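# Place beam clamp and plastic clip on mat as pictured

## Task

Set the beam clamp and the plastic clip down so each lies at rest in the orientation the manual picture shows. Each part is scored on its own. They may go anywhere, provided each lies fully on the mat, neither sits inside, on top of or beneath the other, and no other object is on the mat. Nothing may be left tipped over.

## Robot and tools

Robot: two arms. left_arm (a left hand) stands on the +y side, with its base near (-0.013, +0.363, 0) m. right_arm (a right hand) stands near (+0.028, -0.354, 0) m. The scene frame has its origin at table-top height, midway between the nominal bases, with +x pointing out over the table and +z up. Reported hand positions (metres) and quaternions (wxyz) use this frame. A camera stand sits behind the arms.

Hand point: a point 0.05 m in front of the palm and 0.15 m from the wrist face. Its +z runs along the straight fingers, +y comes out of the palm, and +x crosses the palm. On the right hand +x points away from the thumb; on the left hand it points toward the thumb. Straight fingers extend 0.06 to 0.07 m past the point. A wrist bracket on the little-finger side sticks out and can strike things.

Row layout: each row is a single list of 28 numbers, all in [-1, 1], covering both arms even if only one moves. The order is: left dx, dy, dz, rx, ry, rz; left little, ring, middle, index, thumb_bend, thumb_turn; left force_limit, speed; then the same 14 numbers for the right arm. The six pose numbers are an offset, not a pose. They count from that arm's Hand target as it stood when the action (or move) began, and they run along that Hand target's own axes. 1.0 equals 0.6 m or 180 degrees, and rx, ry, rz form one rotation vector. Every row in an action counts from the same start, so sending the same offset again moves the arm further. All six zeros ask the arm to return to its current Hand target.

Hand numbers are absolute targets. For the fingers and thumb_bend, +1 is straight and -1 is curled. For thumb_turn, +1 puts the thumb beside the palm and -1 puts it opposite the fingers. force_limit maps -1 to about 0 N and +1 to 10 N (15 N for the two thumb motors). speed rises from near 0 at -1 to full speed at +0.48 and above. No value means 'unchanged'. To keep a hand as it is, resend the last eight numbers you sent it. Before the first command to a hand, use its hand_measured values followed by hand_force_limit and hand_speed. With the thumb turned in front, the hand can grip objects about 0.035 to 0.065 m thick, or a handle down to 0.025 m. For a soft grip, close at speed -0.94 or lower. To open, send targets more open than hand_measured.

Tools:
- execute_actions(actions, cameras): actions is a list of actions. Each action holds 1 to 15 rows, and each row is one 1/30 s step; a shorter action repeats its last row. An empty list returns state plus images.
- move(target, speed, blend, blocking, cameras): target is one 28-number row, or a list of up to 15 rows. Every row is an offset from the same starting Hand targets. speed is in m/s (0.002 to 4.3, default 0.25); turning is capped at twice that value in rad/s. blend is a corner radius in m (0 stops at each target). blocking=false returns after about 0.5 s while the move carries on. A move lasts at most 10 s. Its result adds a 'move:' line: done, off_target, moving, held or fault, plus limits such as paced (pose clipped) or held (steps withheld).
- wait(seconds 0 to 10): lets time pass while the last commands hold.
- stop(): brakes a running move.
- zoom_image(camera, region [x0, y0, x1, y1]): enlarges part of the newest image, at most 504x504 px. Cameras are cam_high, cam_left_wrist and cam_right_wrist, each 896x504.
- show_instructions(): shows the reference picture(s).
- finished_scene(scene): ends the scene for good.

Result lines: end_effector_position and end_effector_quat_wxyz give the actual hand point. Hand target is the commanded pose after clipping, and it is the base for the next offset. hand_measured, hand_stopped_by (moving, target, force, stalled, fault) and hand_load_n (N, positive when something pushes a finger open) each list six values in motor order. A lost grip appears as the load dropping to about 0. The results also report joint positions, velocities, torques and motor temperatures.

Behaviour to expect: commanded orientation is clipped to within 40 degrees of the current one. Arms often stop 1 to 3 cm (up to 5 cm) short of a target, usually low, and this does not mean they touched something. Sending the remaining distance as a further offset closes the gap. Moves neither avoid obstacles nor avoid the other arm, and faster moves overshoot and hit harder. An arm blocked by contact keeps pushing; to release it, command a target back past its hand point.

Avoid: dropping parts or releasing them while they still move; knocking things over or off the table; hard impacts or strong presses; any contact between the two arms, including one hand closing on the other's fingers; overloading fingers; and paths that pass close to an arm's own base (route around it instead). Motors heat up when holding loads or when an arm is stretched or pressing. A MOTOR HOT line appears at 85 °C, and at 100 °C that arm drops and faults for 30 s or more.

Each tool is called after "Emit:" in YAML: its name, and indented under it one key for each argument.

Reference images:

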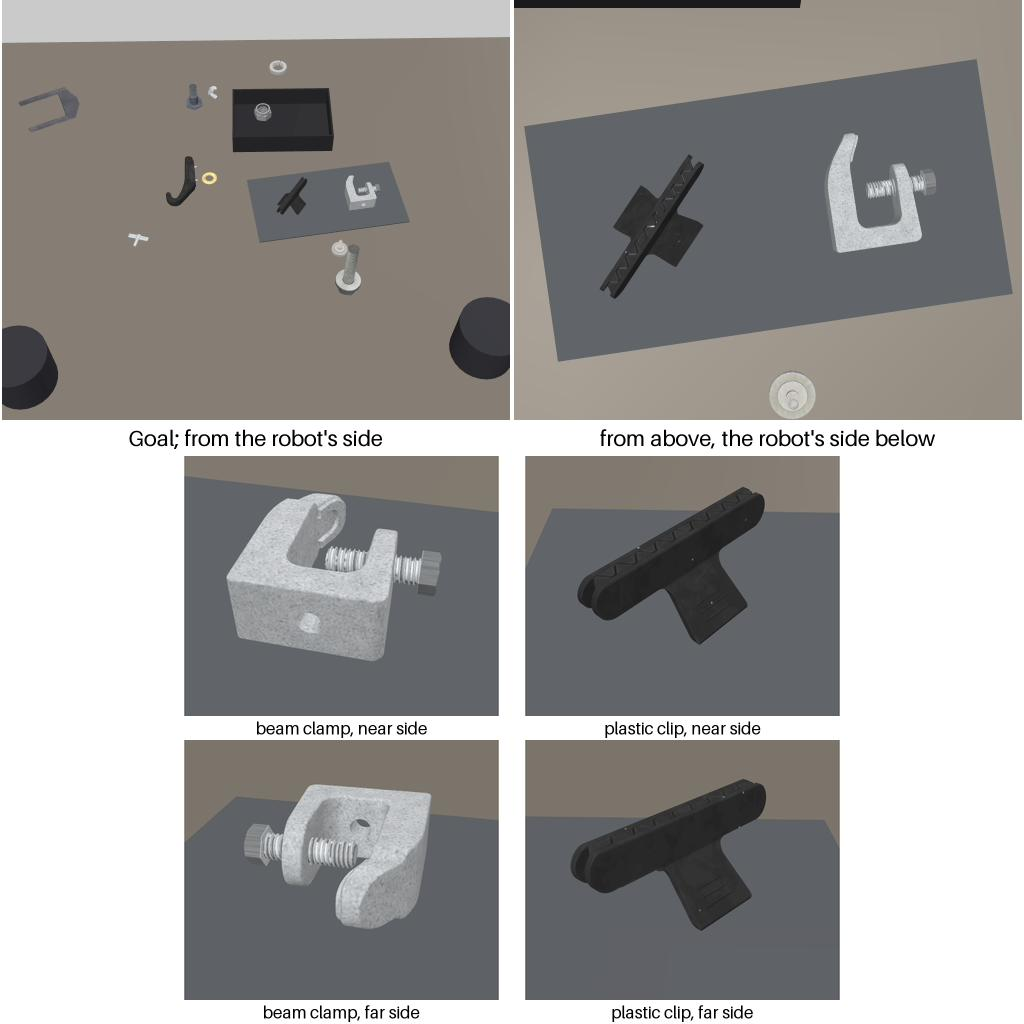

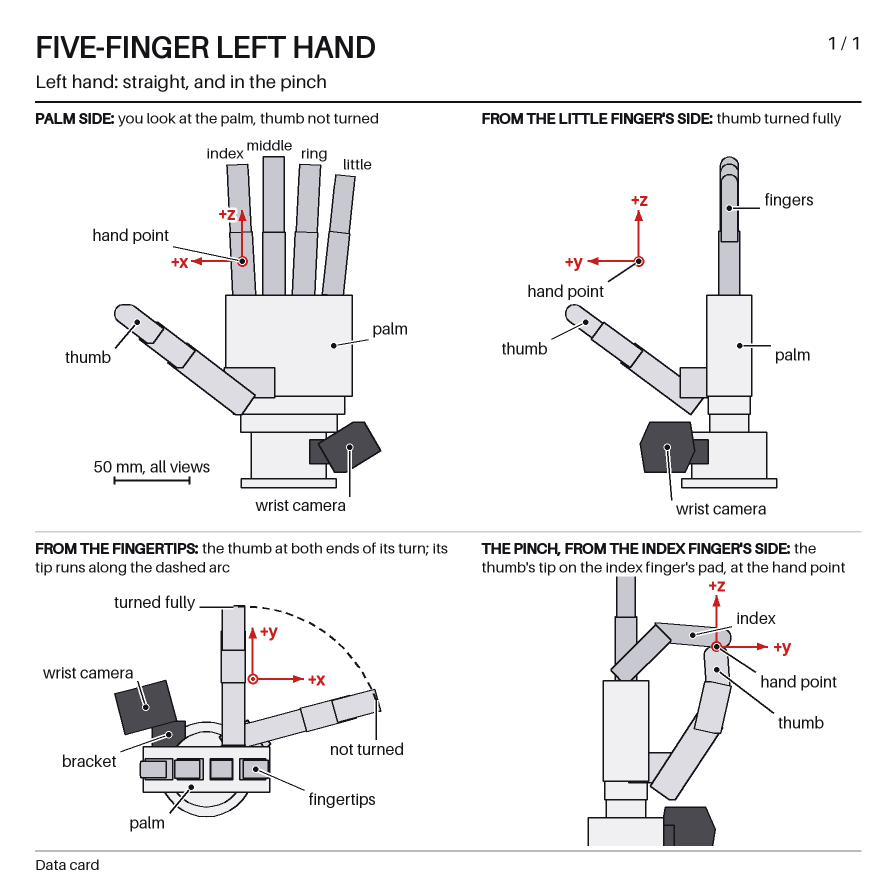

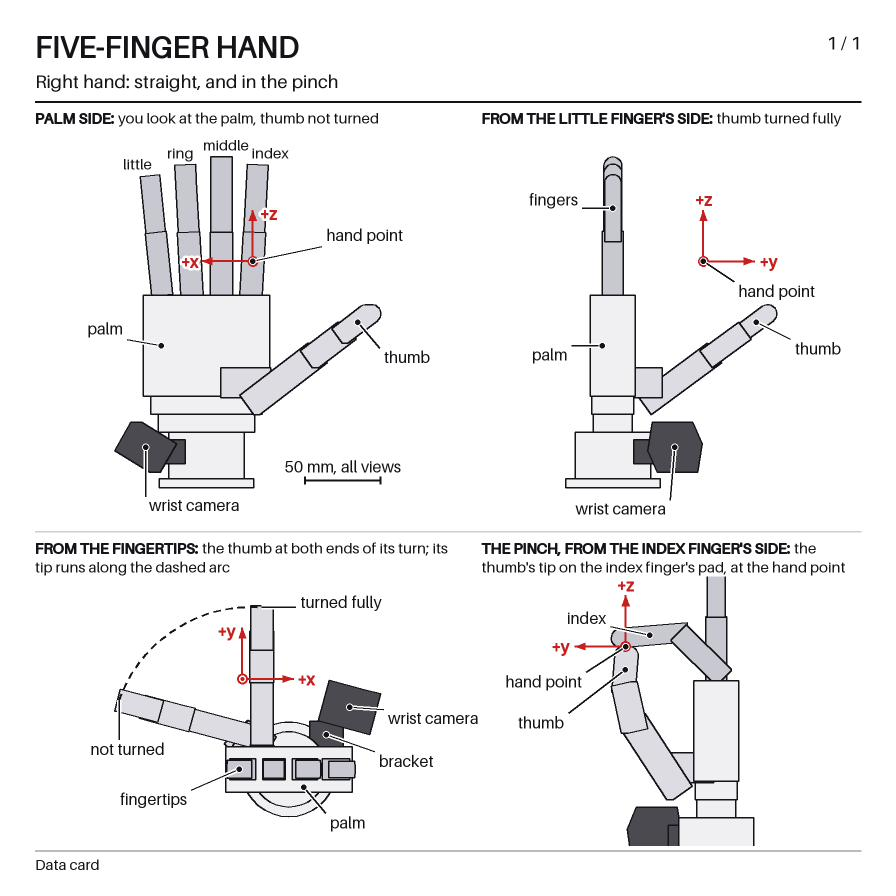

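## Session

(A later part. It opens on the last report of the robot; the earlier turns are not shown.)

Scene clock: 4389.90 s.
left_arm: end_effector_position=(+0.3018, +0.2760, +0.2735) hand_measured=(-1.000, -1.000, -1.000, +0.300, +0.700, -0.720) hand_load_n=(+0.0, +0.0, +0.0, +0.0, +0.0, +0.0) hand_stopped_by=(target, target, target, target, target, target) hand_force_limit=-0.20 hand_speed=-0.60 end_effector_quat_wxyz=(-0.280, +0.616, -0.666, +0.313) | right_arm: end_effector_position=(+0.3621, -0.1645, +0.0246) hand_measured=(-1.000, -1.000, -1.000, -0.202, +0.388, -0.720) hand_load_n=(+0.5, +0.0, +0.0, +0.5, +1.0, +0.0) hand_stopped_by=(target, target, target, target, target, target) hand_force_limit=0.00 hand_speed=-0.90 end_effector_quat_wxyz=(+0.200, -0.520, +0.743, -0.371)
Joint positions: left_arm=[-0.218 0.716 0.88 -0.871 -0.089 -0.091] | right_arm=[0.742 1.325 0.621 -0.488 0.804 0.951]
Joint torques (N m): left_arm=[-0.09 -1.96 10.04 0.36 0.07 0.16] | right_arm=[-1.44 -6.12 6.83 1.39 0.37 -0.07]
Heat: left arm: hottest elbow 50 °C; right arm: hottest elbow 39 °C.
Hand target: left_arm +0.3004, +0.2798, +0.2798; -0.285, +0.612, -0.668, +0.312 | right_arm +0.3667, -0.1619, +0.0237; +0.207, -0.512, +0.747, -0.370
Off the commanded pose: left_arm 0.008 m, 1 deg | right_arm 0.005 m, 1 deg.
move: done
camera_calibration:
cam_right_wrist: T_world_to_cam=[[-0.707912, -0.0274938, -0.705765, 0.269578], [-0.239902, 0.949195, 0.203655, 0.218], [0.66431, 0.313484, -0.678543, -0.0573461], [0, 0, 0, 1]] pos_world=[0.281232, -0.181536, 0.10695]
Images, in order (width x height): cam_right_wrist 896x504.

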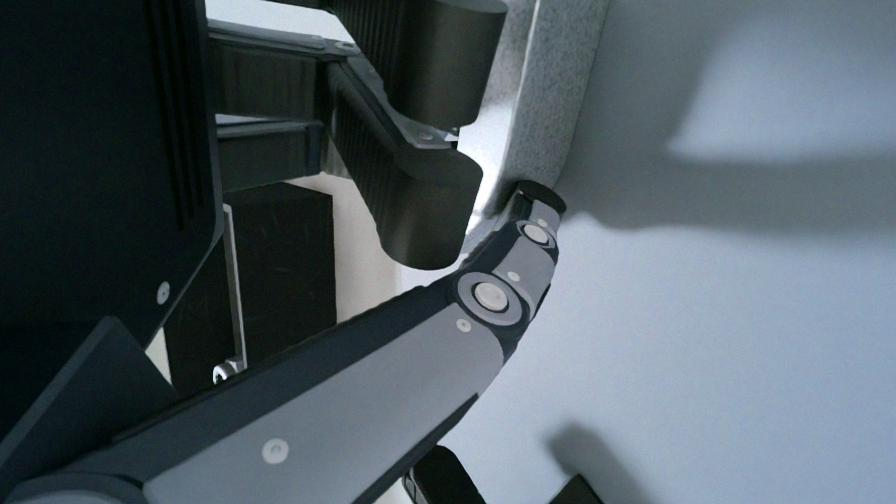

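Emit:
move:
  target:
    - [0,0,0,0,0,0,-1,-1,-1,0.3,0.7,-0.72,-0.2,-0.6,0,0,0,0,0,0,-1,-1,-1,-0.06,0.52,-0.72,0.0,-0.9]
    - [0,0,0,0,0,0,-1,-1,-1,0.3,0.7,-0.72,-0.2,-0.6,0.0093,-0.102,-0.0854,0,0,0,-1,-1,-1,-0.06,0.52,-0.72,0.0,-0.9]
  speed: 0.04
  cameras: ["cam_right_wrist","cam_high"]

Scene clock: 4404.30 s.
left_arm: end_effector_position=(+0.3018, +0.2760, +0.2735) hand_measured=(-1.000, -1.000, -1.000, +0.300, +0.700, -0.720) hand_load_n=(+0.0, +0.0, +0.0, +0.0, +0.0, +0.0) hand_stopped_by=(target, target, target, target, target, target) hand_force_limit=-0.20 hand_speed=-0.60 end_effector_quat_wxyz=(-0.280, +0.616, -0.666, +0.313) | right_arm: end_effector_position=(+0.3512, -0.1745, +0.0778) hand_measured=(-1.000, -1.000, -1.000, -0.060, +0.520, -0.720) hand_load_n=(+0.0, +0.0, +0.0, +0.0, +0.0, +0.0) hand_stopped_by=(target, target, target, target, target, target) hand_force_limit=0.00 hand_speed=-0.90 end_effector_quat_wxyz=(+0.181, -0.526, +0.743, -0.373)
Joint positions: left_arm=[-0.218 0.716 0.88 -0.871 -0.089 -0.091] | right_arm=[0.742 1.199 0.696 -0.733 0.803 0.958]
Joint torques (N m): left_arm=[0.21 -2.08 10.11 0.49 -0.01 0.22] | right_arm=[-1.44 -7.18 11.71 0.29 0.4 -0.09]
Heat: left arm: hottest elbow 50 °C; right arm: hottest elbow 39 °C.
Hand target: left_arm +0.3004, +0.2798, +0.2798; -0.285, +0.612, -0.668, +0.312 | right_arm +0.3668, -0.1619, +0.1037; +0.207, -0.512, +0.747, -0.370
Off the commanded pose: left_arm 0.008 m, 1 deg | right_arm 0.033 m, 3 deg.
move: off_target (right_arm)
camera_calibration:
cam_right_wrist: T_world_to_cam=[[-0.72916, -0.0412961, -0.683096, 0.302421], [-0.229699, 0.955039, 0.187453, 0.212695], [0.644642, 0.29359, -0.705862, -0.00531316], [0, 0, 0, 1]] pos_world=[0.272795, -0.189083, 0.162962]
Images, in order (width x height): cam_high 896x504, cam_right_wrist 896x504.

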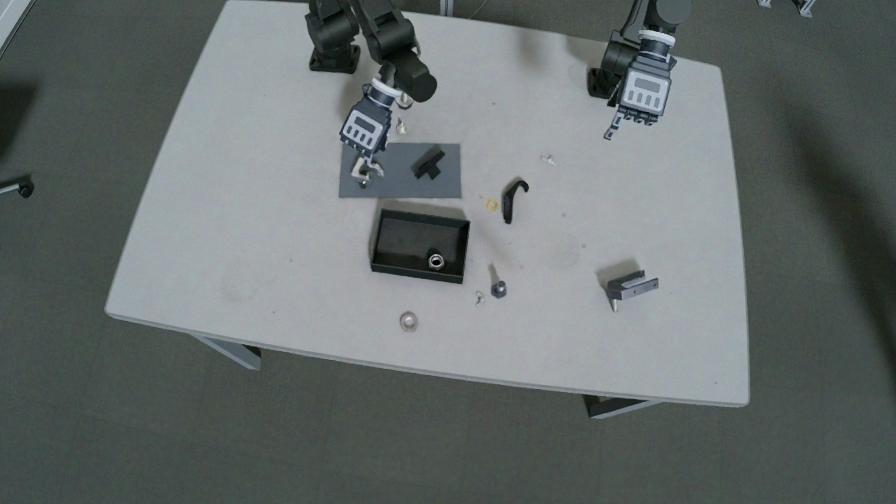

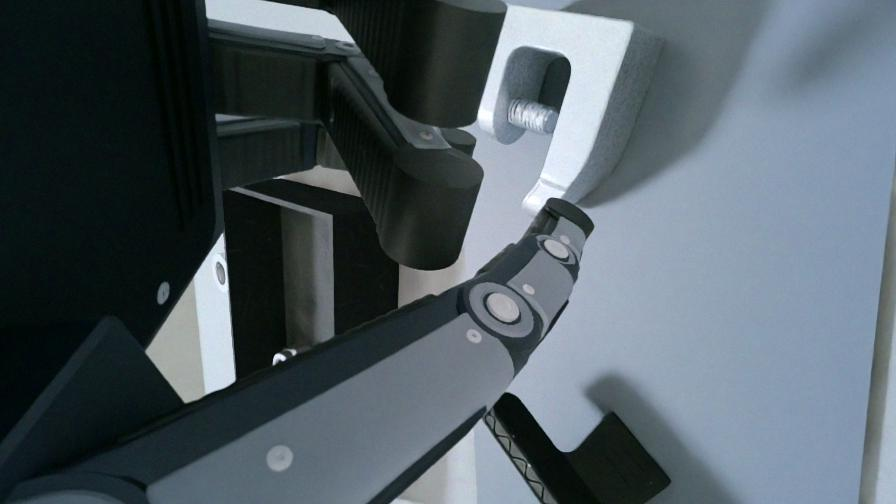

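Emit:
zoom_image:
  camera: "cam_right_wrist"
  region: [460, 0, 680, 220]

Scaled by 2.291 from the camera's 896x504 image, which has a finer 1280x720 frame.

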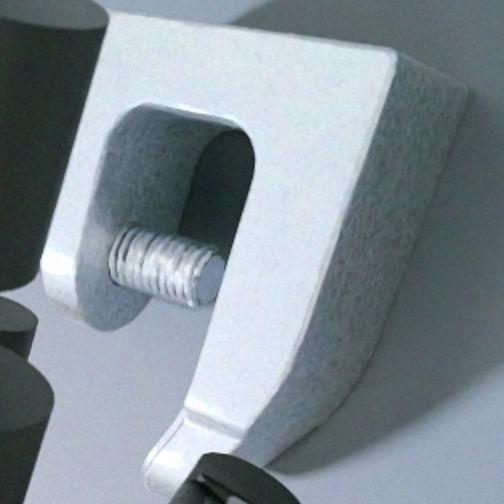

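Emit:
move:
  target:
    - [0,0,0,0,0,0,-1,-1,-1,0.3,0.7,-0.72,-0.2,-0.6,0.0116,-0.1275,-0.1067,0,0,0,-1,-1,-1,-0.06,0.52,-0.72,0.0,-0.9]
    - [0,0,0,0,0,0,-1,-1,-1,0.3,0.7,-0.72,-0.2,-0.6,0.3075,-0.1293,-0.0982,0,-0.0936,-0.0786,-1,-1,-1,-0.06,0.52,-0.72,0.0,-0.9]
  speed: 0.15
  cameras: ["cam_high"]

Emit:
zoom_image:
  camera: "cam_high"
  region: [320, 120, 480, 220]

Scene clock: 4469.07 s.
left_arm: end_effector_position=(+0.3018, +0.2760, +0.2735) hand_measured=(-1.000, -1.000, -1.000, +0.300, +0.700, -0.720) hand_load_n=(+0.0, +0.0, +0.0, +0.0, +0.0, +0.0) hand_stopped_by=(target, target, target, target, target, target) hand_force_limit=-0.20 hand_speed=-0.60 end_effector_quat_wxyz=(-0.280, +0.616, -0.666, +0.313) | right_arm: end_effector_position=(+0.2967, -0.3240, +0.2087) hand_measured=(-1.000, -1.000, -1.000, -0.060, +0.520, -0.720) hand_load_n=(+0.0, +0.0, +0.0, +0.0, +0.0, +0.0) hand_stopped_by=(target, target, target, target, target, target) hand_force_limit=0.00 hand_speed=-0.90 end_effector_quat_wxyz=(-0.263, +0.650, -0.645, +0.304)
Joint positions: left_arm=[-0.218 0.716 0.88 -0.871 -0.089 -0.091] | right_arm=[0.046 0.547 0.681 -0.881 0.098 0.015]
Joint torques (N m): left_arm=[0.44 -2.2 10.21 0.4 0.03 0.2] | right_arm=[-2.02 -0.73 9.68 1.95 -0.11 -0.24]
Heat: left arm: hottest elbow 50 °C; right arm: hottest elbow 46 °C.
Hand target: left_arm +0.3004, +0.2798, +0.2798; -0.285, +0.612, -0.668, +0.312 | right_arm +0.3019, -0.3270, +0.2136; -0.267, +0.649, -0.640, +0.313
Off the commanded pose: left_arm 0.008 m, 1 deg | right_arm 0.008 m, 1 deg.
move: done
Images, in order (width x height): cam_high 896x504.

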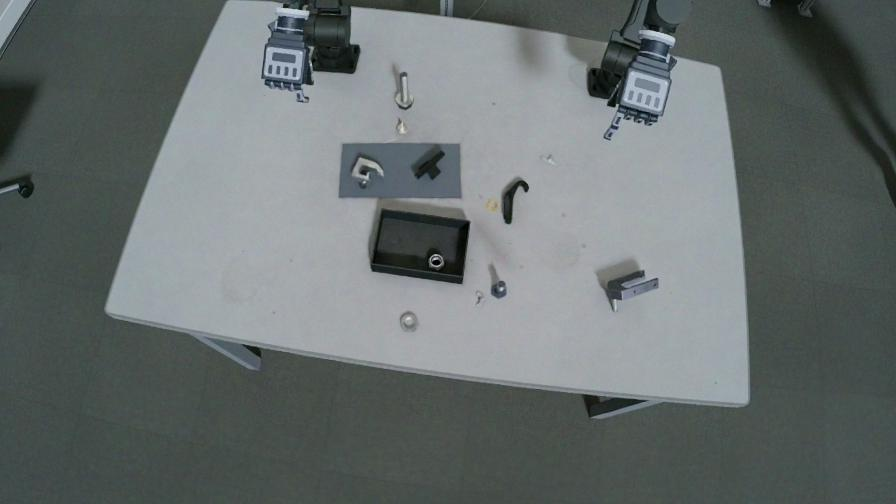

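Scaled by 3.150 from the camera's 896x504 image, which has a finer 1280x720 frame.

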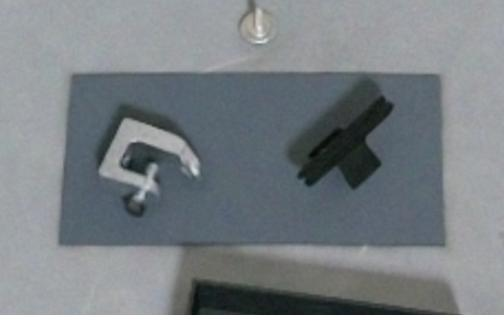

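Emit:
move:
  target: [0.7312,0.0322,0.195,0,0.0511,0.0429,-1,-1,-1,-0.06,0.52,-0.72,-0.2,-0.6,0.1167,0,0,0,0,0,-1,-1,-1,-0.06,0.52,-0.72,0.0,-0.9]
  speed: 0.15
  cameras: ["cam_left_wrist"]

Scene clock: 4500.67 s.
left_arm: end_effector_position=(+0.3231, -0.1394, +0.1557) hand_measured=(-1.000, -1.000, -1.000, -0.060, +0.520, -0.720) hand_load_n=(+0.0, +0.0, +0.0, +0.0, +0.0, +0.0) hand_stopped_by=(target, target, target, target, target, target) hand_force_limit=-0.20 hand_speed=-0.60 end_effector_quat_wxyz=(+0.254, -0.529, +0.753, -0.299) | right_arm: end_effector_position=(+0.2917, -0.3911, +0.2041) hand_measured=(-1.000, -1.000, -1.000, -0.060, +0.520, -0.720) hand_load_n=(+0.0, +0.0, +0.0, +0.0, +0.0, +0.0) hand_stopped_by=(target, target, target, target, target, target) hand_force_limit=0.00 hand_speed=-0.90 end_effector_quat_wxyz=(-0.262, +0.650, -0.648, +0.299)
Joint positions: left_arm=[-1.075 1.621 1.33 -0.658 -0.553 -0.541] | right_arm=[-0.356 0.572 0.681 -0.881 -0.196 -0.255]
Joint torques (N m): left_arm=[-0.15 -12.28 13.63 1.54 -0.73 -0.11] | right_arm=[-2.02 -0.32 11.59 1.83 -0.3 -0.25]
Heat: left arm: hottest elbow 51 °C; right arm: hottest elbow 43 °C.
Hand target: left_arm +0.3387, -0.1640, +0.1899; +0.251, -0.539, +0.729, -0.340 | right_arm +0.3007, -0.3969, +0.2182; -0.267, +0.649, -0.640, +0.313
Off the commanded pose: left_arm 0.045 m, 6 deg | right_arm 0.018 m, 2 deg.
move: off_target (left_arm, right_arm)
camera_calibration:
cam_left_wrist: T_world_to_cam=[[0.515548, -0.528234, 0.67467, -0.344372], [-0.718905, -0.695089, 0.00512972, 0.155336], [0.466246, -0.487668, -0.738102, 0.0104061], [0, 0, 0, 1]] pos_world=[0.28436, -0.0688619, 0.239221]
Images, in order (width x height): cam_left_wrist 896x504.

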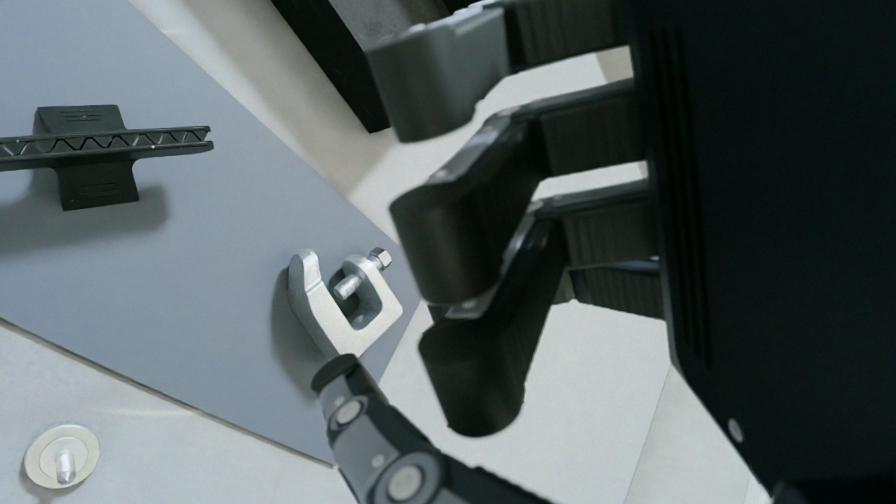

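Emit:
zoom_image:
  camera: "cam_left_wrist"
  region: [270, 230, 430, 370]

Scaled by 3.150 from the camera's 896x504 image, which has a finer 1280x720 frame.

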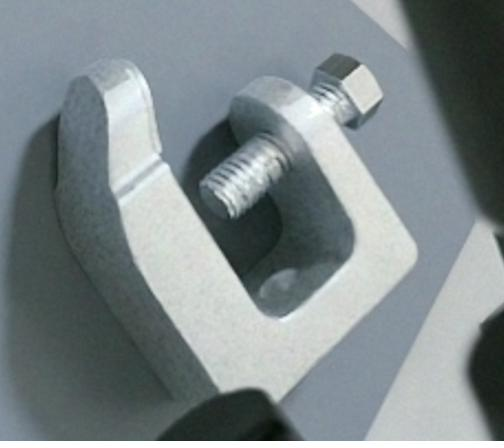

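Emit:
move:
  target: [0.0031,0.1058,0.1202,0,0,0,-1,-1,-1,-0.06,0.52,-0.72,-0.2,-0.6,0,0,0,0,0,0,-1,-1,-1,-0.06,0.52,-0.72,0.0,-0.9]
  speed: 0.06
  cameras: ["cam_left_wrist"]

Scene clock: 4542.67 s.
left_arm: end_effector_position=(+0.3402, -0.1630, +0.0835) hand_measured=(-1.000, -1.000, -1.000, -0.060, +0.520, -0.720) hand_load_n=(+0.0, +0.0, +0.0, +0.0, +0.0, +0.0) hand_stopped_by=(target, target, target, target, target, target) hand_force_limit=-0.20 hand_speed=-0.60 end_effector_quat_wxyz=(+0.252, -0.533, +0.742, -0.321) | right_arm: end_effector_position=(+0.2917, -0.3911, +0.2041) hand_measured=(-1.000, -1.000, -1.000, -0.060, +0.520, -0.720) hand_load_n=(+0.0, +0.0, +0.0, +0.0, +0.0, +0.0) hand_stopped_by=(target, target, target, target, target, target) hand_force_limit=0.00 hand_speed=-0.90 end_effector_quat_wxyz=(-0.262, +0.650, -0.648, +0.299)
Joint positions: left_arm=[-1.069 1.741 1.264 -0.423 -0.552 -0.541] | right_arm=[-0.356 0.572 0.681 -0.881 -0.196 -0.255]
Joint torques (N m): left_arm=[-0.5 -13.27 9.18 2.1 -0.29 0.09] | right_arm=[-1.96 -0.26 11.58 1.87 -0.29 -0.24]
Heat: left arm: hottest elbow 53 °C; right arm: hottest elbow 43 °C.
Hand target: left_arm +0.3519, -0.1700, +0.0949; +0.251, -0.539, +0.729, -0.340 | right_arm +0.3007, -0.3969, +0.2182; -0.267, +0.649, -0.640, +0.313
Off the commanded pose: left_arm 0.018 m, 3 deg | right_arm 0.018 m, 2 deg.
move: off_target (left_arm, right_arm)
camera_calibration:
cam_left_wrist: T_world_to_cam=[[0.502537, -0.495495, 0.708478, -0.309927], [-0.715582, -0.698264, 0.0192233, 0.14869], [0.48518, -0.516635, -0.705471, -0.0762584], [0, 0, 0, 1]] pos_world=[0.299149, -0.08914, 0.16292]
Images, in order (width x height): cam_left_wrist 896x504.

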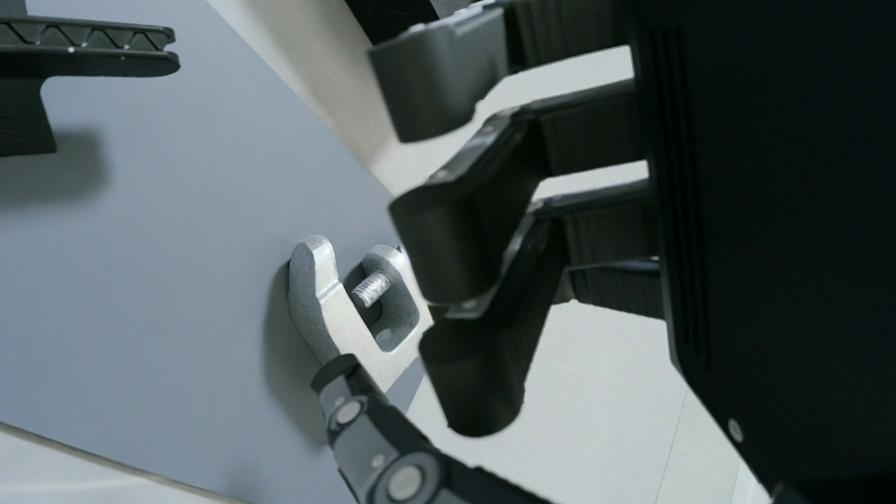

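Emit:
zoom_image:
  camera: "cam_left_wrist"
  region: [270, 220, 430, 380]

Scaled by 3.150 from the camera's 896x504 image, which has a finer 1280x720 frame.

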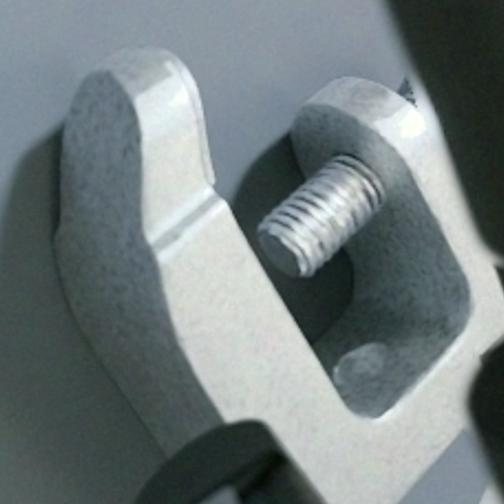

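Emit:
move:
  target: [-0.0088,0.0333,0.0381,0,0,0,-1,-1,-1,-0.06,0.52,-0.72,-0.2,-0.6,0,0,0,0,0,0,-1,-1,-1,-0.06,0.52,-0.72,0.0,-0.9]
  speed: 0.04
  cameras: ["cam_left_wrist"]

Emit:
zoom_image:
  camera: "cam_left_wrist"
  region: [270, 200, 450, 380]

Scene clock: 4562.63 s.
left_arm: end_effector_position=(+0.3459, -0.1604, +0.0554) hand_measured=(-1.000, -1.000, -1.000, -0.060, +0.520, -0.720) hand_load_n=(+0.0, +0.0, +0.0, +0.0, +0.0, +0.0) hand_stopped_by=(target, target, target, target, target, target) hand_force_limit=-0.20 hand_speed=-0.60 end_effector_quat_wxyz=(+0.250, -0.537, +0.738, -0.323) | right_arm: end_effector_position=(+0.2917, -0.3911, +0.2041) hand_measured=(-1.000, -1.000, -1.000, -0.060, +0.520, -0.720) hand_load_n=(+0.0, +0.0, +0.0, +0.0, +0.0, +0.0) hand_stopped_by=(target, target, target, target, target, target) hand_force_limit=0.00 hand_speed=-0.90 end_effector_quat_wxyz=(-0.262, +0.650, -0.648, +0.299)
Joint positions: left_arm=[-1.057 1.776 1.227 -0.344 -0.544 -0.541] | right_arm=[-0.356 0.572 0.681 -0.881 -0.196 -0.255]
Joint torques (N m): left_arm=[0.15 -12.81 8.68 1.83 -0.26 0.19] | right_arm=[-1.96 -0.26 11.59 1.84 -0.29 -0.25]
Heat: left arm: hottest elbow 52 °C; right arm: hottest elbow 44 °C.
Hand target: left_arm +0.3579, -0.1664, +0.0649; +0.251, -0.539, +0.729, -0.340 | right_arm +0.3007, -0.3969, +0.2182; -0.267, +0.649, -0.640, +0.313
Off the commanded pose: left_arm 0.016 m, 2 deg | right_arm 0.018 m, 2 deg.
move: off_target (left_arm, right_arm)
camera_calibration:
cam_left_wrist: T_world_to_cam=[[0.507172, -0.484854, 0.712526, -0.291808], [-0.710297, -0.703386, 0.0269514, 0.152045], [0.488113, -0.519774, -0.701128, -0.0992714], [0, 0, 0, 1]] pos_world=[0.30445, -0.0861361, 0.134221]
Images, in order (width x height): cam_left_wrist 896x504.

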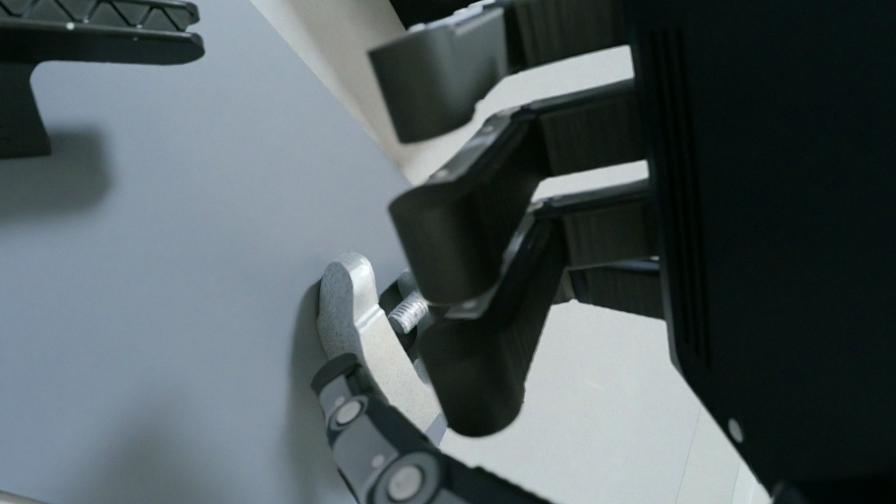

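Scaled by 2.800 from the camera's 896x504 image, which has a finer 1280x720 frame.

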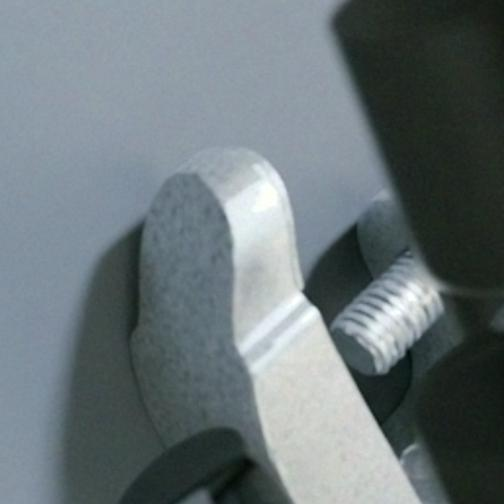

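Emit:
move:
  target: [-0.0143,-0.001,-0.0066,0,0,0,-1,-1,-1,-0.06,0.52,-0.72,-0.2,-0.6,0,0,0,0,0,0,-1,-1,-1,-0.06,0.52,-0.72,0.0,-0.9]
  speed: 0.04
  cameras: ["cam_left_wrist"]

Scene clock: 4577.40 s.
left_arm: end_effector_position=(+0.3458, -0.1505, +0.0459) hand_measured=(-1.000, -1.000, -1.000, -0.060, +0.520, -0.720) hand_load_n=(+0.0, +0.0, +0.0, +0.0, +0.0, +0.0) hand_stopped_by=(target, target, target, target, target, target) hand_force_limit=-0.20 hand_speed=-0.60 end_effector_quat_wxyz=(+0.250, -0.539, +0.740, -0.314) | right_arm: end_effector_position=(+0.2917, -0.3911, +0.2041) hand_measured=(-1.000, -1.000, -1.000, -0.060, +0.520, -0.720) hand_load_n=(+0.0, +0.0, +0.0, +0.0, +0.0, +0.0) hand_stopped_by=(target, target, target, target, target, target) hand_force_limit=0.00 hand_speed=-0.90 end_effector_quat_wxyz=(-0.262, +0.650, -0.648, +0.299)
Joint positions: left_arm=[-1.047 1.776 1.206 -0.339 -0.539 -0.541] | right_arm=[-0.356 0.572 0.681 -0.881 -0.196 -0.255]
Joint torques (N m): left_arm=[0.21 -14.86 8.62 1.72 -0.27 0.2] | right_arm=[-2.08 -0.21 11.55 1.83 -0.29 -0.25]
Heat: left arm: hottest elbow 52 °C; right arm: hottest elbow 44 °C.
Hand target: left_arm +0.3579, -0.1574, +0.0679; +0.251, -0.539, +0.729, -0.340 | right_arm +0.3007, -0.3969, +0.2182; -0.267, +0.649, -0.640, +0.313
Off the commanded pose: left_arm 0.026 m, 3 deg | right_arm 0.018 m, 2 deg.
move: off_target (left_arm, right_arm)
camera_calibration:
cam_left_wrist: T_world_to_cam=[[0.518491, -0.490638, 0.700315, -0.284387], [-0.705473, -0.708256, 0.0261081, 0.156925], [0.483193, -0.50759, -0.713356, -0.096644], [0, 0, 0, 1]] pos_world=[0.304856, -0.0774438, 0.126122]
Images, in order (width x height): cam_left_wrist 896x504.

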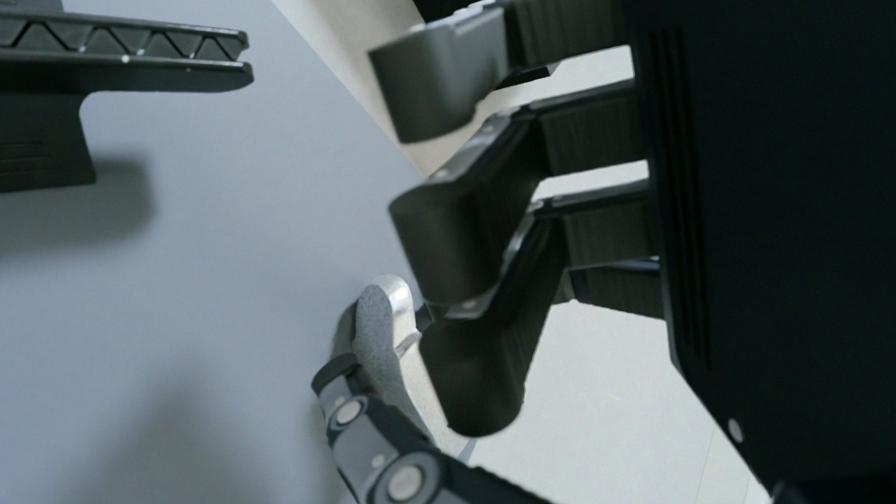

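Emit:
move:
  target: [0.0191,-0.0089,0.0002,0,0,0,-1,-1,-1,-0.06,0.52,-0.72,-0.2,-0.6,0,0,0,0,0,0,-1,-1,-1,-0.06,0.52,-0.72,0.0,-0.9]
  speed: 0.03
  cameras: ["cam_left_wrist"]

Emit:
zoom_image:
  camera: "cam_left_wrist"
  region: [290, 220, 470, 400]

Scene clock: 4591.97 s.
left_arm: end_effector_position=(+0.3458, -0.1505, +0.0459) hand_measured=(-1.000, -1.000, -1.000, -0.060, +0.520, -0.720) hand_load_n=(+0.0, +0.0, +0.0, +0.0, +0.0, +0.0) hand_stopped_by=(target, target, target, target, target, target) hand_force_limit=-0.20 hand_speed=-0.60 end_effector_quat_wxyz=(+0.250, -0.539, +0.740, -0.314) | right_arm: end_effector_position=(+0.2917, -0.3911, +0.2041) hand_measured=(-1.000, -1.000, -1.000, -0.060, +0.520, -0.720) hand_load_n=(+0.0, +0.0, +0.5, +0.0, +0.0, +0.0) hand_stopped_by=(target, target, target, target, target, target) hand_force_limit=0.00 hand_speed=-0.90 end_effector_quat_wxyz=(-0.262, +0.650, -0.648, +0.299)
Joint positions: left_arm=[-1.047 1.776 1.206 -0.339 -0.539 -0.541] | right_arm=[-0.356 0.572 0.681 -0.881 -0.196 -0.255]
Joint torques (N m): left_arm=[-0.62 -13.33 11.54 0.73 -0.61 0.09] | right_arm=[-2.02 -0.26 11.55 1.85 -0.29 -0.25]
Heat: left arm: hottest elbow 52 °C; right arm: hottest elbow 44 °C.
Hand target: left_arm +0.3579, -0.1694, +0.0720; +0.251, -0.539, +0.729, -0.340 | right_arm +0.3007, -0.3969, +0.2182; -0.267, +0.649, -0.640, +0.313
Off the commanded pose: left_arm 0.034 m, 3 deg | right_arm 0.018 m, 2 deg.
move: off_target (left_arm, right_arm)
camera_calibration:
cam_left_wrist: T_world_to_cam=[[0.518491, -0.490638, 0.700315, -0.284387], [-0.705473, -0.708256, 0.0261081, 0.156925], [0.483193, -0.50759, -0.713356, -0.096644], [0, 0, 0, 1]] pos_world=[0.304856, -0.0774438, 0.126122]
Images, in order (width x height): cam_left_wrist 896x504.

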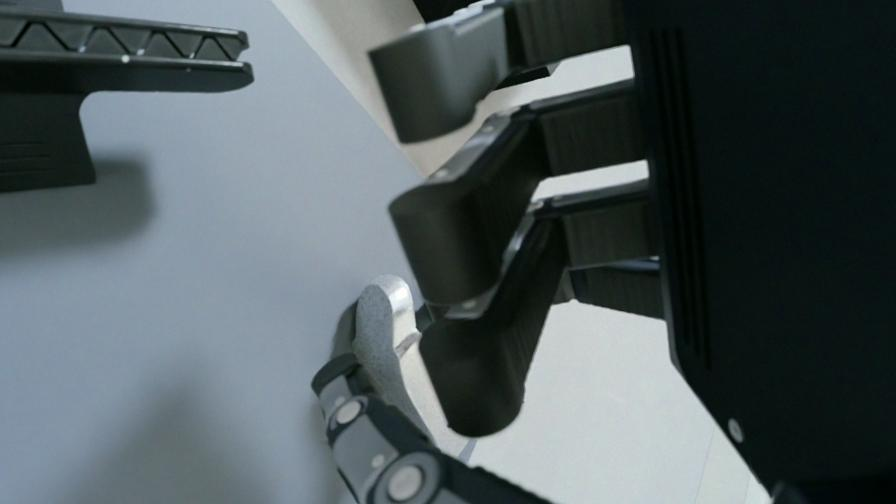

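Scaled by 2.800 from the camera's 896x504 image, which has a finer 1280x720 frame.

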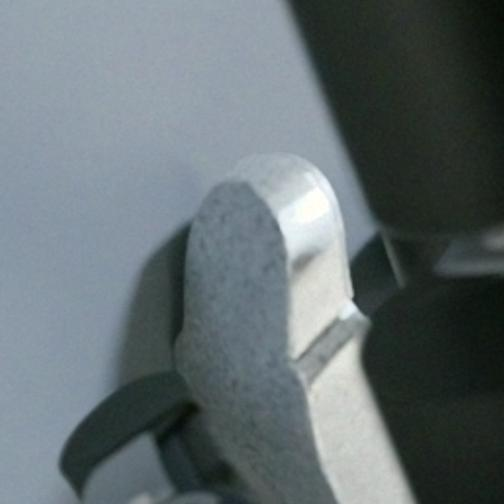

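Emit:
move:
  target: [0.0096,-0.0019,0.0022,0,0,0,-1,-1,-1,-0.06,0.52,-0.72,-0.2,-0.6,0,0,0,0,0,0,-1,-1,-1,-0.06,0.52,-0.72,0.0,-0.9]
  speed: 0.03
  cameras: []

Scene clock: 4606.13 s.
left_arm: end_effector_position=(+0.3474, -0.1532, +0.0476) hand_measured=(-1.000, -1.000, -1.000, -0.060, +0.520, -0.720) hand_load_n=(+0.0, +0.0, +0.0, +0.0, +0.0, +0.0) hand_stopped_by=(target, target, target, target, target, target) hand_force_limit=-0.20 hand_speed=-0.60 end_effector_quat_wxyz=(+0.250, -0.540, +0.739, -0.316) | right_arm: end_effector_position=(+0.2917, -0.3911, +0.2041) hand_measured=(-1.000, -1.000, -1.000, -0.060, +0.520, -0.720) hand_load_n=(+0.0, +0.0, +0.0, +0.0, +0.0, +0.0) hand_stopped_by=(target, target, target, target, target, target) hand_force_limit=0.00 hand_speed=-0.90 end_effector_quat_wxyz=(-0.262, +0.650, -0.648, +0.299)
Joint positions: left_arm=[-1.047 1.779 1.213 -0.339 -0.539 -0.541] | right_arm=[-0.356 0.572 0.681 -0.881 -0.196 -0.255]
Joint torques (N m): left_arm=[-0.56 -13.1 12.36 0.66 -0.7 0.04] | right_arm=[-1.96 -0.32 11.58 1.87 -0.29 -0.26]
Heat: left arm: hottest elbow 53 °C; right arm: hottest elbow 44 °C.
Hand target: left_arm +0.3579, -0.1754, +0.0720; +0.251, -0.539, +0.729, -0.340 | right_arm +0.3007, -0.3969, +0.2182; -0.267, +0.649, -0.640, +0.313
Off the commanded pose: left_arm 0.035 m, 3 deg | right_arm 0.018 m, 2 deg.
move: off_target (left_arm, right_arm)
No camera images: "cameras" was empty.

Emit:
move:
  target: [-0.0230,0.0498,0.0327,0,0,0,-1,-1,-1,-0.06,0.52,-0.72,-0.2,-0.6,0,0,0,0,0,0,-1,-1,-1,-0.06,0.52,-0.72,0.0,-0.9]
  speed: 0.03
  cameras: ["cam_left_wrist"]

Emit:
zoom_image:
  camera: "cam_left_wrist"
  region: [290, 240, 470, 420]

Scene clock: 4623.27 s.
left_arm: end_effector_position=(+0.3498, -0.1553, +0.0316) hand_measured=(-1.000, -1.000, -1.000, -0.060, +0.520, -0.720) hand_load_n=(+0.0, +0.0, +0.0, +0.0, +0.0, +0.0) hand_stopped_by=(target, target, target, target, target, target) hand_force_limit=-0.20 hand_speed=-0.60 end_effector_quat_wxyz=(+0.249, -0.541, +0.734, -0.327) | right_arm: end_effector_position=(+0.2917, -0.3911, +0.2041) hand_measured=(-1.000, -1.000, -1.000, -0.060, +0.520, -0.720) hand_load_n=(+0.0, +0.0, +0.0, +0.0, +0.0, +0.0) hand_stopped_by=(target, target, target, target, target, target) hand_force_limit=0.00 hand_speed=-0.90 end_effector_quat_wxyz=(-0.262, +0.650, -0.648, +0.299)
Joint positions: left_arm=[-1.046 1.802 1.186 -0.264 -0.539 -0.541] | right_arm=[-0.356 0.572 0.681 -0.881 -0.196 -0.255]
Joint torques (N m): left_arm=[0.73 -12.81 8.29 1.69 -0.32 0.16] | right_arm=[-2.02 -0.26 11.56 1.83 -0.29 -0.25]
Heat: left arm: hottest elbow 52 °C; right arm: hottest elbow 44 °C.
Hand target: left_arm +0.3580, -0.1610, +0.0365; +0.251, -0.539, +0.729, -0.340 | right_arm +0.3007, -0.3969, +0.2182; -0.267, +0.649, -0.640, +0.313
Off the commanded pose: left_arm 0.011 m, 2 deg | right_arm 0.018 m, 2 deg.
move: off_target (left_arm, right_arm)
camera_calibration:
cam_left_wrist: T_world_to_cam=[[0.508759, -0.472, 0.719987, -0.273043], [-0.704825, -0.708589, 0.0335169, 0.156111], [0.494355, -0.524516, -0.693178, -0.118345], [0, 0, 0, 1]] pos_world=[0.307448, -0.0803309, 0.109321]
Images, in order (width x height): cam_left_wrist 896x504.

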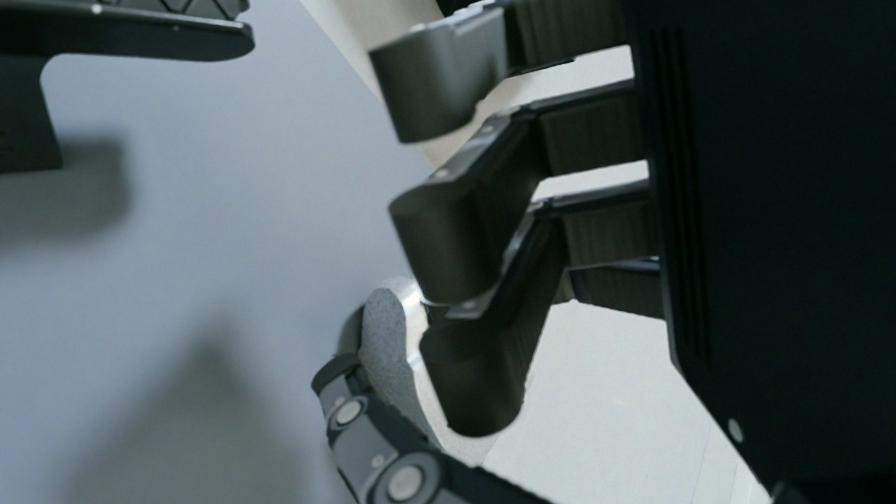

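Scaled by 2.800 from the camera's 896x504 image, which has a finer 1280x720 frame.

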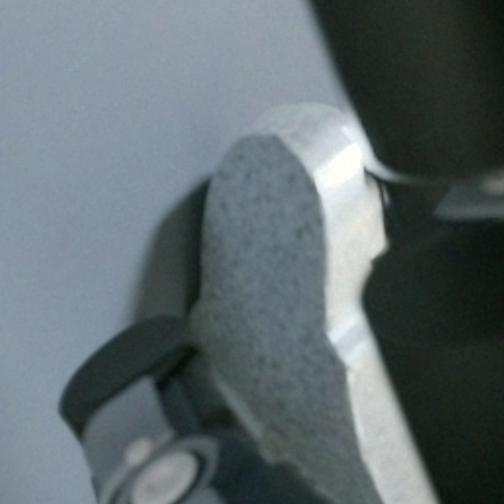

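Emit:
move:
  target: [0.0061,0.0157,0.0019,0,0,0,-1,-1,-1,-0.06,0.52,-0.72,-0.2,-0.6,0,0,0,0,0,0,-1,-1,-1,-0.06,0.52,-0.72,0.0,-0.9]
  speed: 0.03
  cameras: []

Scene clock: 4643.03 s.
left_arm: end_effector_position=(+0.3500, -0.1520, +0.0215) hand_measured=(-1.000, -1.000, -1.000, -0.060, +0.520, -0.720) hand_load_n=(+0.0, +0.0, -0.5, +0.5, +0.0, +0.0) hand_stopped_by=(target, target, target, target, target, target) hand_force_limit=-0.20 hand_speed=-0.60 end_effector_quat_wxyz=(+0.250, -0.542, +0.734, -0.323) | right_arm: end_effector_position=(+0.2917, -0.3911, +0.2041) hand_measured=(-1.000, -1.000, -1.000, -0.060, +0.520, -0.720) hand_load_n=(+0.0, +0.0, +0.0, +0.0, +0.0, +0.0) hand_stopped_by=(target, target, target, target, target, target) hand_force_limit=0.00 hand_speed=-0.90 end_effector_quat_wxyz=(-0.262, +0.650, -0.648, +0.299)
Joint positions: left_arm=[-1.043 1.814 1.175 -0.249 -0.539 -0.541] | right_arm=[-0.356 0.572 0.681 -0.881 -0.196 -0.255]
Joint torques (N m): left_arm=[-0.91 -13.33 8.05 1.77 -0.65 0.08] | right_arm=[-2.02 -0.32 11.59 1.84 -0.29 -0.25]
Heat: left arm: hottest elbow 51 °C; right arm: hottest elbow 44 °C.
Hand target: left_arm +0.3519, -0.1630, +0.0285; +0.251, -0.539, +0.729, -0.340 | right_arm +0.3007, -0.3969, +0.2182; -0.267, +0.649, -0.640, +0.313
Off the commanded pose: left_arm 0.013 m, 2 deg | right_arm 0.018 m, 2 deg.
move: off_target (left_arm, right_arm)
No camera images: "cameras" was empty.

Emit:
move:
  target: [0.0147,-0.0061,-0.0083,0,0,0,-1,-1,-1,-0.06,0.52,-0.72,-0.2,-0.6,0,0,0,0,0,0,-1,-1,-1,-0.06,0.52,-0.72,0.0,-0.9]
  speed: 0.03
  cameras: ["cam_left_wrist"]

Emit:
zoom_image:
  camera: "cam_left_wrist"
  region: [290, 240, 470, 420]

Scene clock: 4657.87 s.
left_arm: end_effector_position=(+0.3459, -0.1547, +0.0218) hand_measured=(-1.000, -1.000, -1.000, -0.060, +0.520, -0.720) hand_load_n=(+0.0, +0.0, +0.0, +0.5, +0.0, +0.0) hand_stopped_by=(target, target, target, target, target, target) hand_force_limit=-0.20 hand_speed=-0.60 end_effector_quat_wxyz=(+0.253, -0.538, +0.736, -0.324) | right_arm: end_effector_position=(+0.2917, -0.3911, +0.2041) hand_measured=(-1.000, -1.000, -1.000, -0.060, +0.520, -0.720) hand_load_n=(+0.5, +0.0, +0.0, +0.0, +0.0, +0.0) hand_stopped_by=(target, target, target, target, target, target) hand_force_limit=0.00 hand_speed=-0.90 end_effector_quat_wxyz=(-0.262, +0.650, -0.648, +0.299)
Joint positions: left_arm=[-1.054 1.814 1.175 -0.249 -0.549 -0.541] | right_arm=[-0.356 0.572 0.681 -0.881 -0.196 -0.255]
Joint torques (N m): left_arm=[-0.91 -13.22 9.89 0.65 -0.68 -0.06] | right_arm=[-2.08 -0.32 11.59 1.85 -0.28 -0.26]
Heat: left arm: hottest elbow 50 °C; right arm: hottest elbow 44 °C.
Hand target: left_arm +0.3480, -0.1710, +0.0345; +0.251, -0.539, +0.729, -0.340 | right_arm +0.3007, -0.3969, +0.2182; -0.267, +0.649, -0.640, +0.313
Off the commanded pose: left_arm 0.021 m, 2 deg | right_arm 0.018 m, 2 deg.
move: off_target (left_arm, right_arm)
camera_calibration:
cam_left_wrist: T_world_to_cam=[[0.506254, -0.480287, 0.716262, -0.264088], [-0.70621, -0.707572, 0.0246894, 0.154979], [0.494949, -0.518331, -0.697394, -0.12204], [0, 0, 0, 1]] pos_world=[0.303547, -0.0804359, 0.10022]
Images, in order (width x height): cam_left_wrist 896x504.

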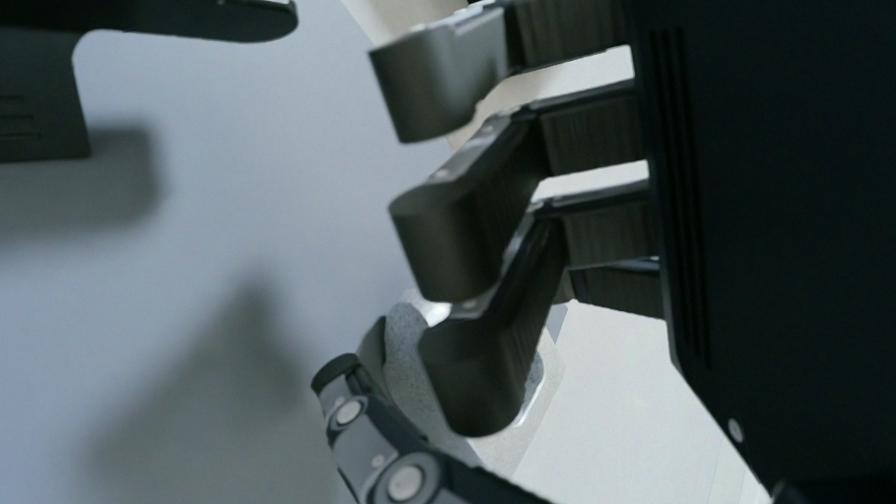

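Scaled by 2.800 from the camera's 896x504 image, which has a finer 1280x720 frame.

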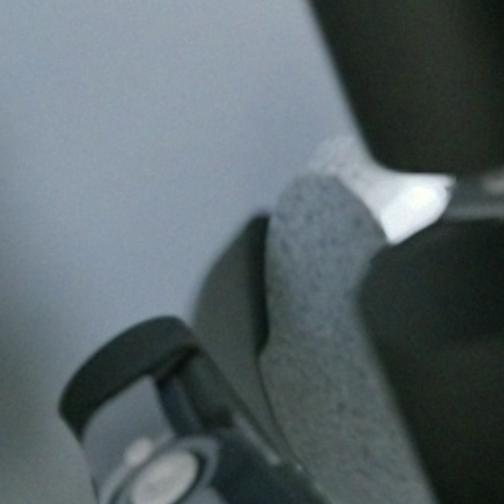

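Emit:
move:
  target: [0,0,0,0,0,0,-1,-1,-1,-0.5,0.2,-0.72,-0.6,-0.92,0,0,0,0,0,0,-1,-1,-1,-0.06,0.52,-0.72,0.0,-0.9]
  speed: 0.03
  cameras: ["cam_left_wrist"]

Scene clock: 4664.40 s.
left_arm: end_effector_position=(+0.3458, -0.1546, +0.0209) hand_measured=(-1.000, -1.000, -1.000, -0.268, +0.410, -0.720) hand_load_n=(+0.0, +0.0, +0.0, +4.0, +3.5, +0.0) hand_stopped_by=(target, target, target, force, force, target) hand_force_limit=-0.60 hand_speed=-0.92 end_effector_quat_wxyz=(+0.252, -0.539, +0.735, -0.324) | right_arm: end_effector_position=(+0.2917, -0.3911, +0.2041) hand_measured=(-1.000, -1.000, -1.000, -0.060, +0.520, -0.720) hand_load_n=(+0.0, +0.0, +0.0, +0.0, +0.0, +0.0) hand_stopped_by=(target, target, target, target, target, target) hand_force_limit=0.00 hand_speed=-0.90 end_effector_quat_wxyz=(-0.262, +0.650, -0.648, +0.299)
Joint positions: left_arm=[-1.054 1.816 1.175 -0.249 -0.549 -0.542] | right_arm=[-0.356 0.572 0.681 -0.881 -0.196 -0.255]
Joint torques (N m): left_arm=[-0.32 -12.81 9.78 0.77 -0.68 -0.1] | right_arm=[-2.08 -0.21 11.56 1.85 -0.28 -0.25]
Heat: left arm: hottest elbow 51 °C; right arm: hottest elbow 44 °C.
Hand target: left_arm +0.3480, -0.1710, +0.0345; +0.251, -0.539, +0.729, -0.340 | right_arm +0.3007, -0.3969, +0.2182; -0.267, +0.649, -0.640, +0.313
Off the commanded pose: left_arm 0.021 m, 2 deg | right_arm 0.018 m, 2 deg.
move: off_target (left_arm, right_arm)
camera_calibration:
cam_left_wrist: T_world_to_cam=[[0.507509, -0.479921, 0.715619, -0.263752], [-0.705443, -0.708317, 0.0252687, 0.154578], [0.494758, -0.517652, -0.698034, -0.122373], [0, 0, 0, 1]] pos_world=[0.303448, -0.0804362, 0.0994201]
Images, in order (width x height): cam_left_wrist 896x504.

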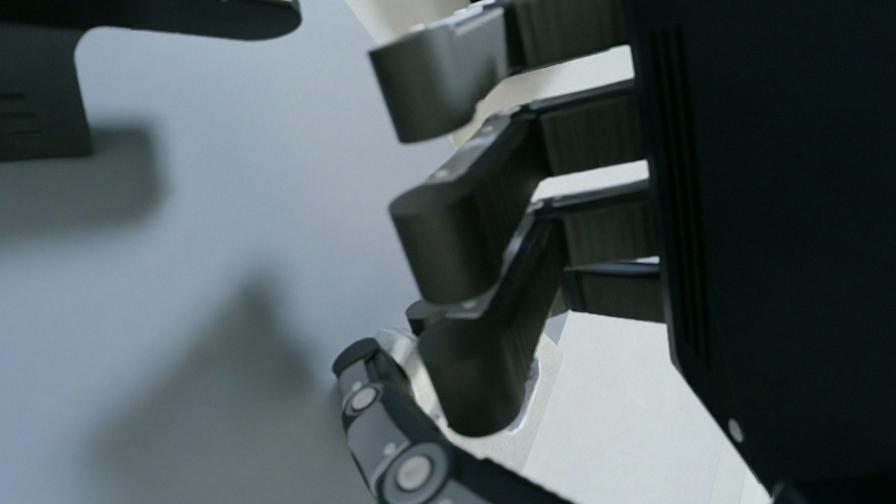

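Emit:
move:
  target: [0,0,0,0,0,0,-1,-1,-1,-0.6,0.0,-0.72,0.3,-0.9,0,0,0,0,0,0,-1,-1,-1,-0.06,0.52,-0.72,0.0,-0.9]
  speed: 0.03
  cameras: ["cam_left_wrist"]

Scene clock: 4685.90 s.
left_arm: end_effector_position=(+0.3457, -0.1545, +0.0200) hand_measured=(-1.000, -1.000, -1.000, -0.276, +0.392, -0.720) hand_load_n=(+0.0, +0.0, +0.0, +9.5, +10.0, -0.5) hand_stopped_by=(target, target, target, force, force, target) hand_force_limit=0.30 hand_speed=-0.90 end_effector_quat_wxyz=(+0.252, -0.539, +0.736, -0.323) | right_arm: end_effector_position=(+0.2917, -0.3911, +0.2041) hand_measured=(-1.000, -1.000, -1.000, -0.060, +0.520, -0.720) hand_load_n=(+0.0, +0.0, +0.0, +0.0, +0.0, +0.0) hand_stopped_by=(target, target, target, target, target, target) hand_force_limit=0.00 hand_speed=-0.90 end_effector_quat_wxyz=(-0.262, +0.650, -0.648, +0.299)
Joint positions: left_arm=[-1.054 1.817 1.175 -0.249 -0.549 -0.542] | right_arm=[-0.356 0.572 0.681 -0.881 -0.196 -0.255]
Joint torques (N m): left_arm=[-1.26 -12.75 9.81 0.59 -0.67 -0.1] | right_arm=[-2.14 -0.32 11.58 1.83 -0.29 -0.25]
Heat: left arm: hottest elbow 51 °C; right arm: hottest elbow 44 °C.
Hand target: left_arm +0.3480, -0.1710, +0.0345; +0.251, -0.539, +0.729, -0.340 | right_arm +0.3007, -0.3969, +0.2182; -0.267, +0.649, -0.640, +0.313
Off the commanded pose: left_arm 0.022 m, 2 deg | right_arm 0.018 m, 2 deg.
move: off_target (left_arm, right_arm)
camera_calibration:
cam_left_wrist: T_world_to_cam=[[0.508046, -0.480923, 0.714565, -0.26332], [-0.705477, -0.708296, 0.0248808, 0.154649], [0.494158, -0.516749, -0.699127, -0.122569], [0, 0, 0, 1]] pos_world=[0.303448, -0.0804369, 0.0986201]
Images, in order (width x height): cam_left_wrist 896x504.

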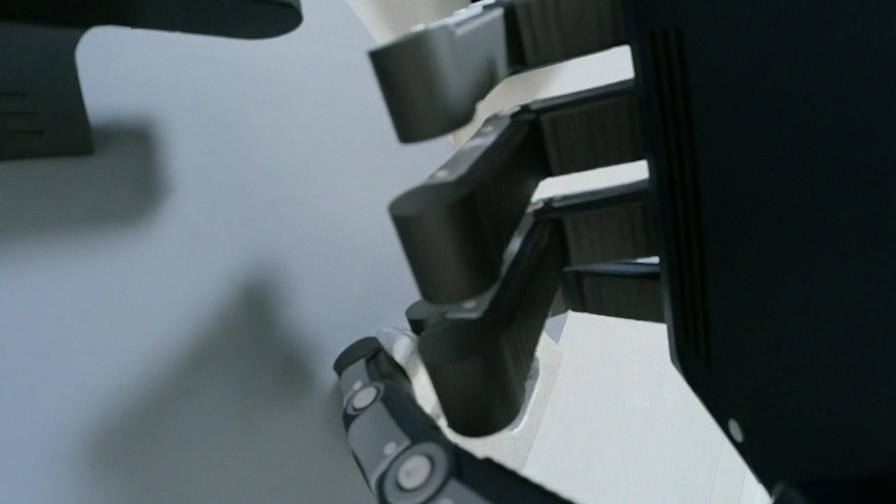

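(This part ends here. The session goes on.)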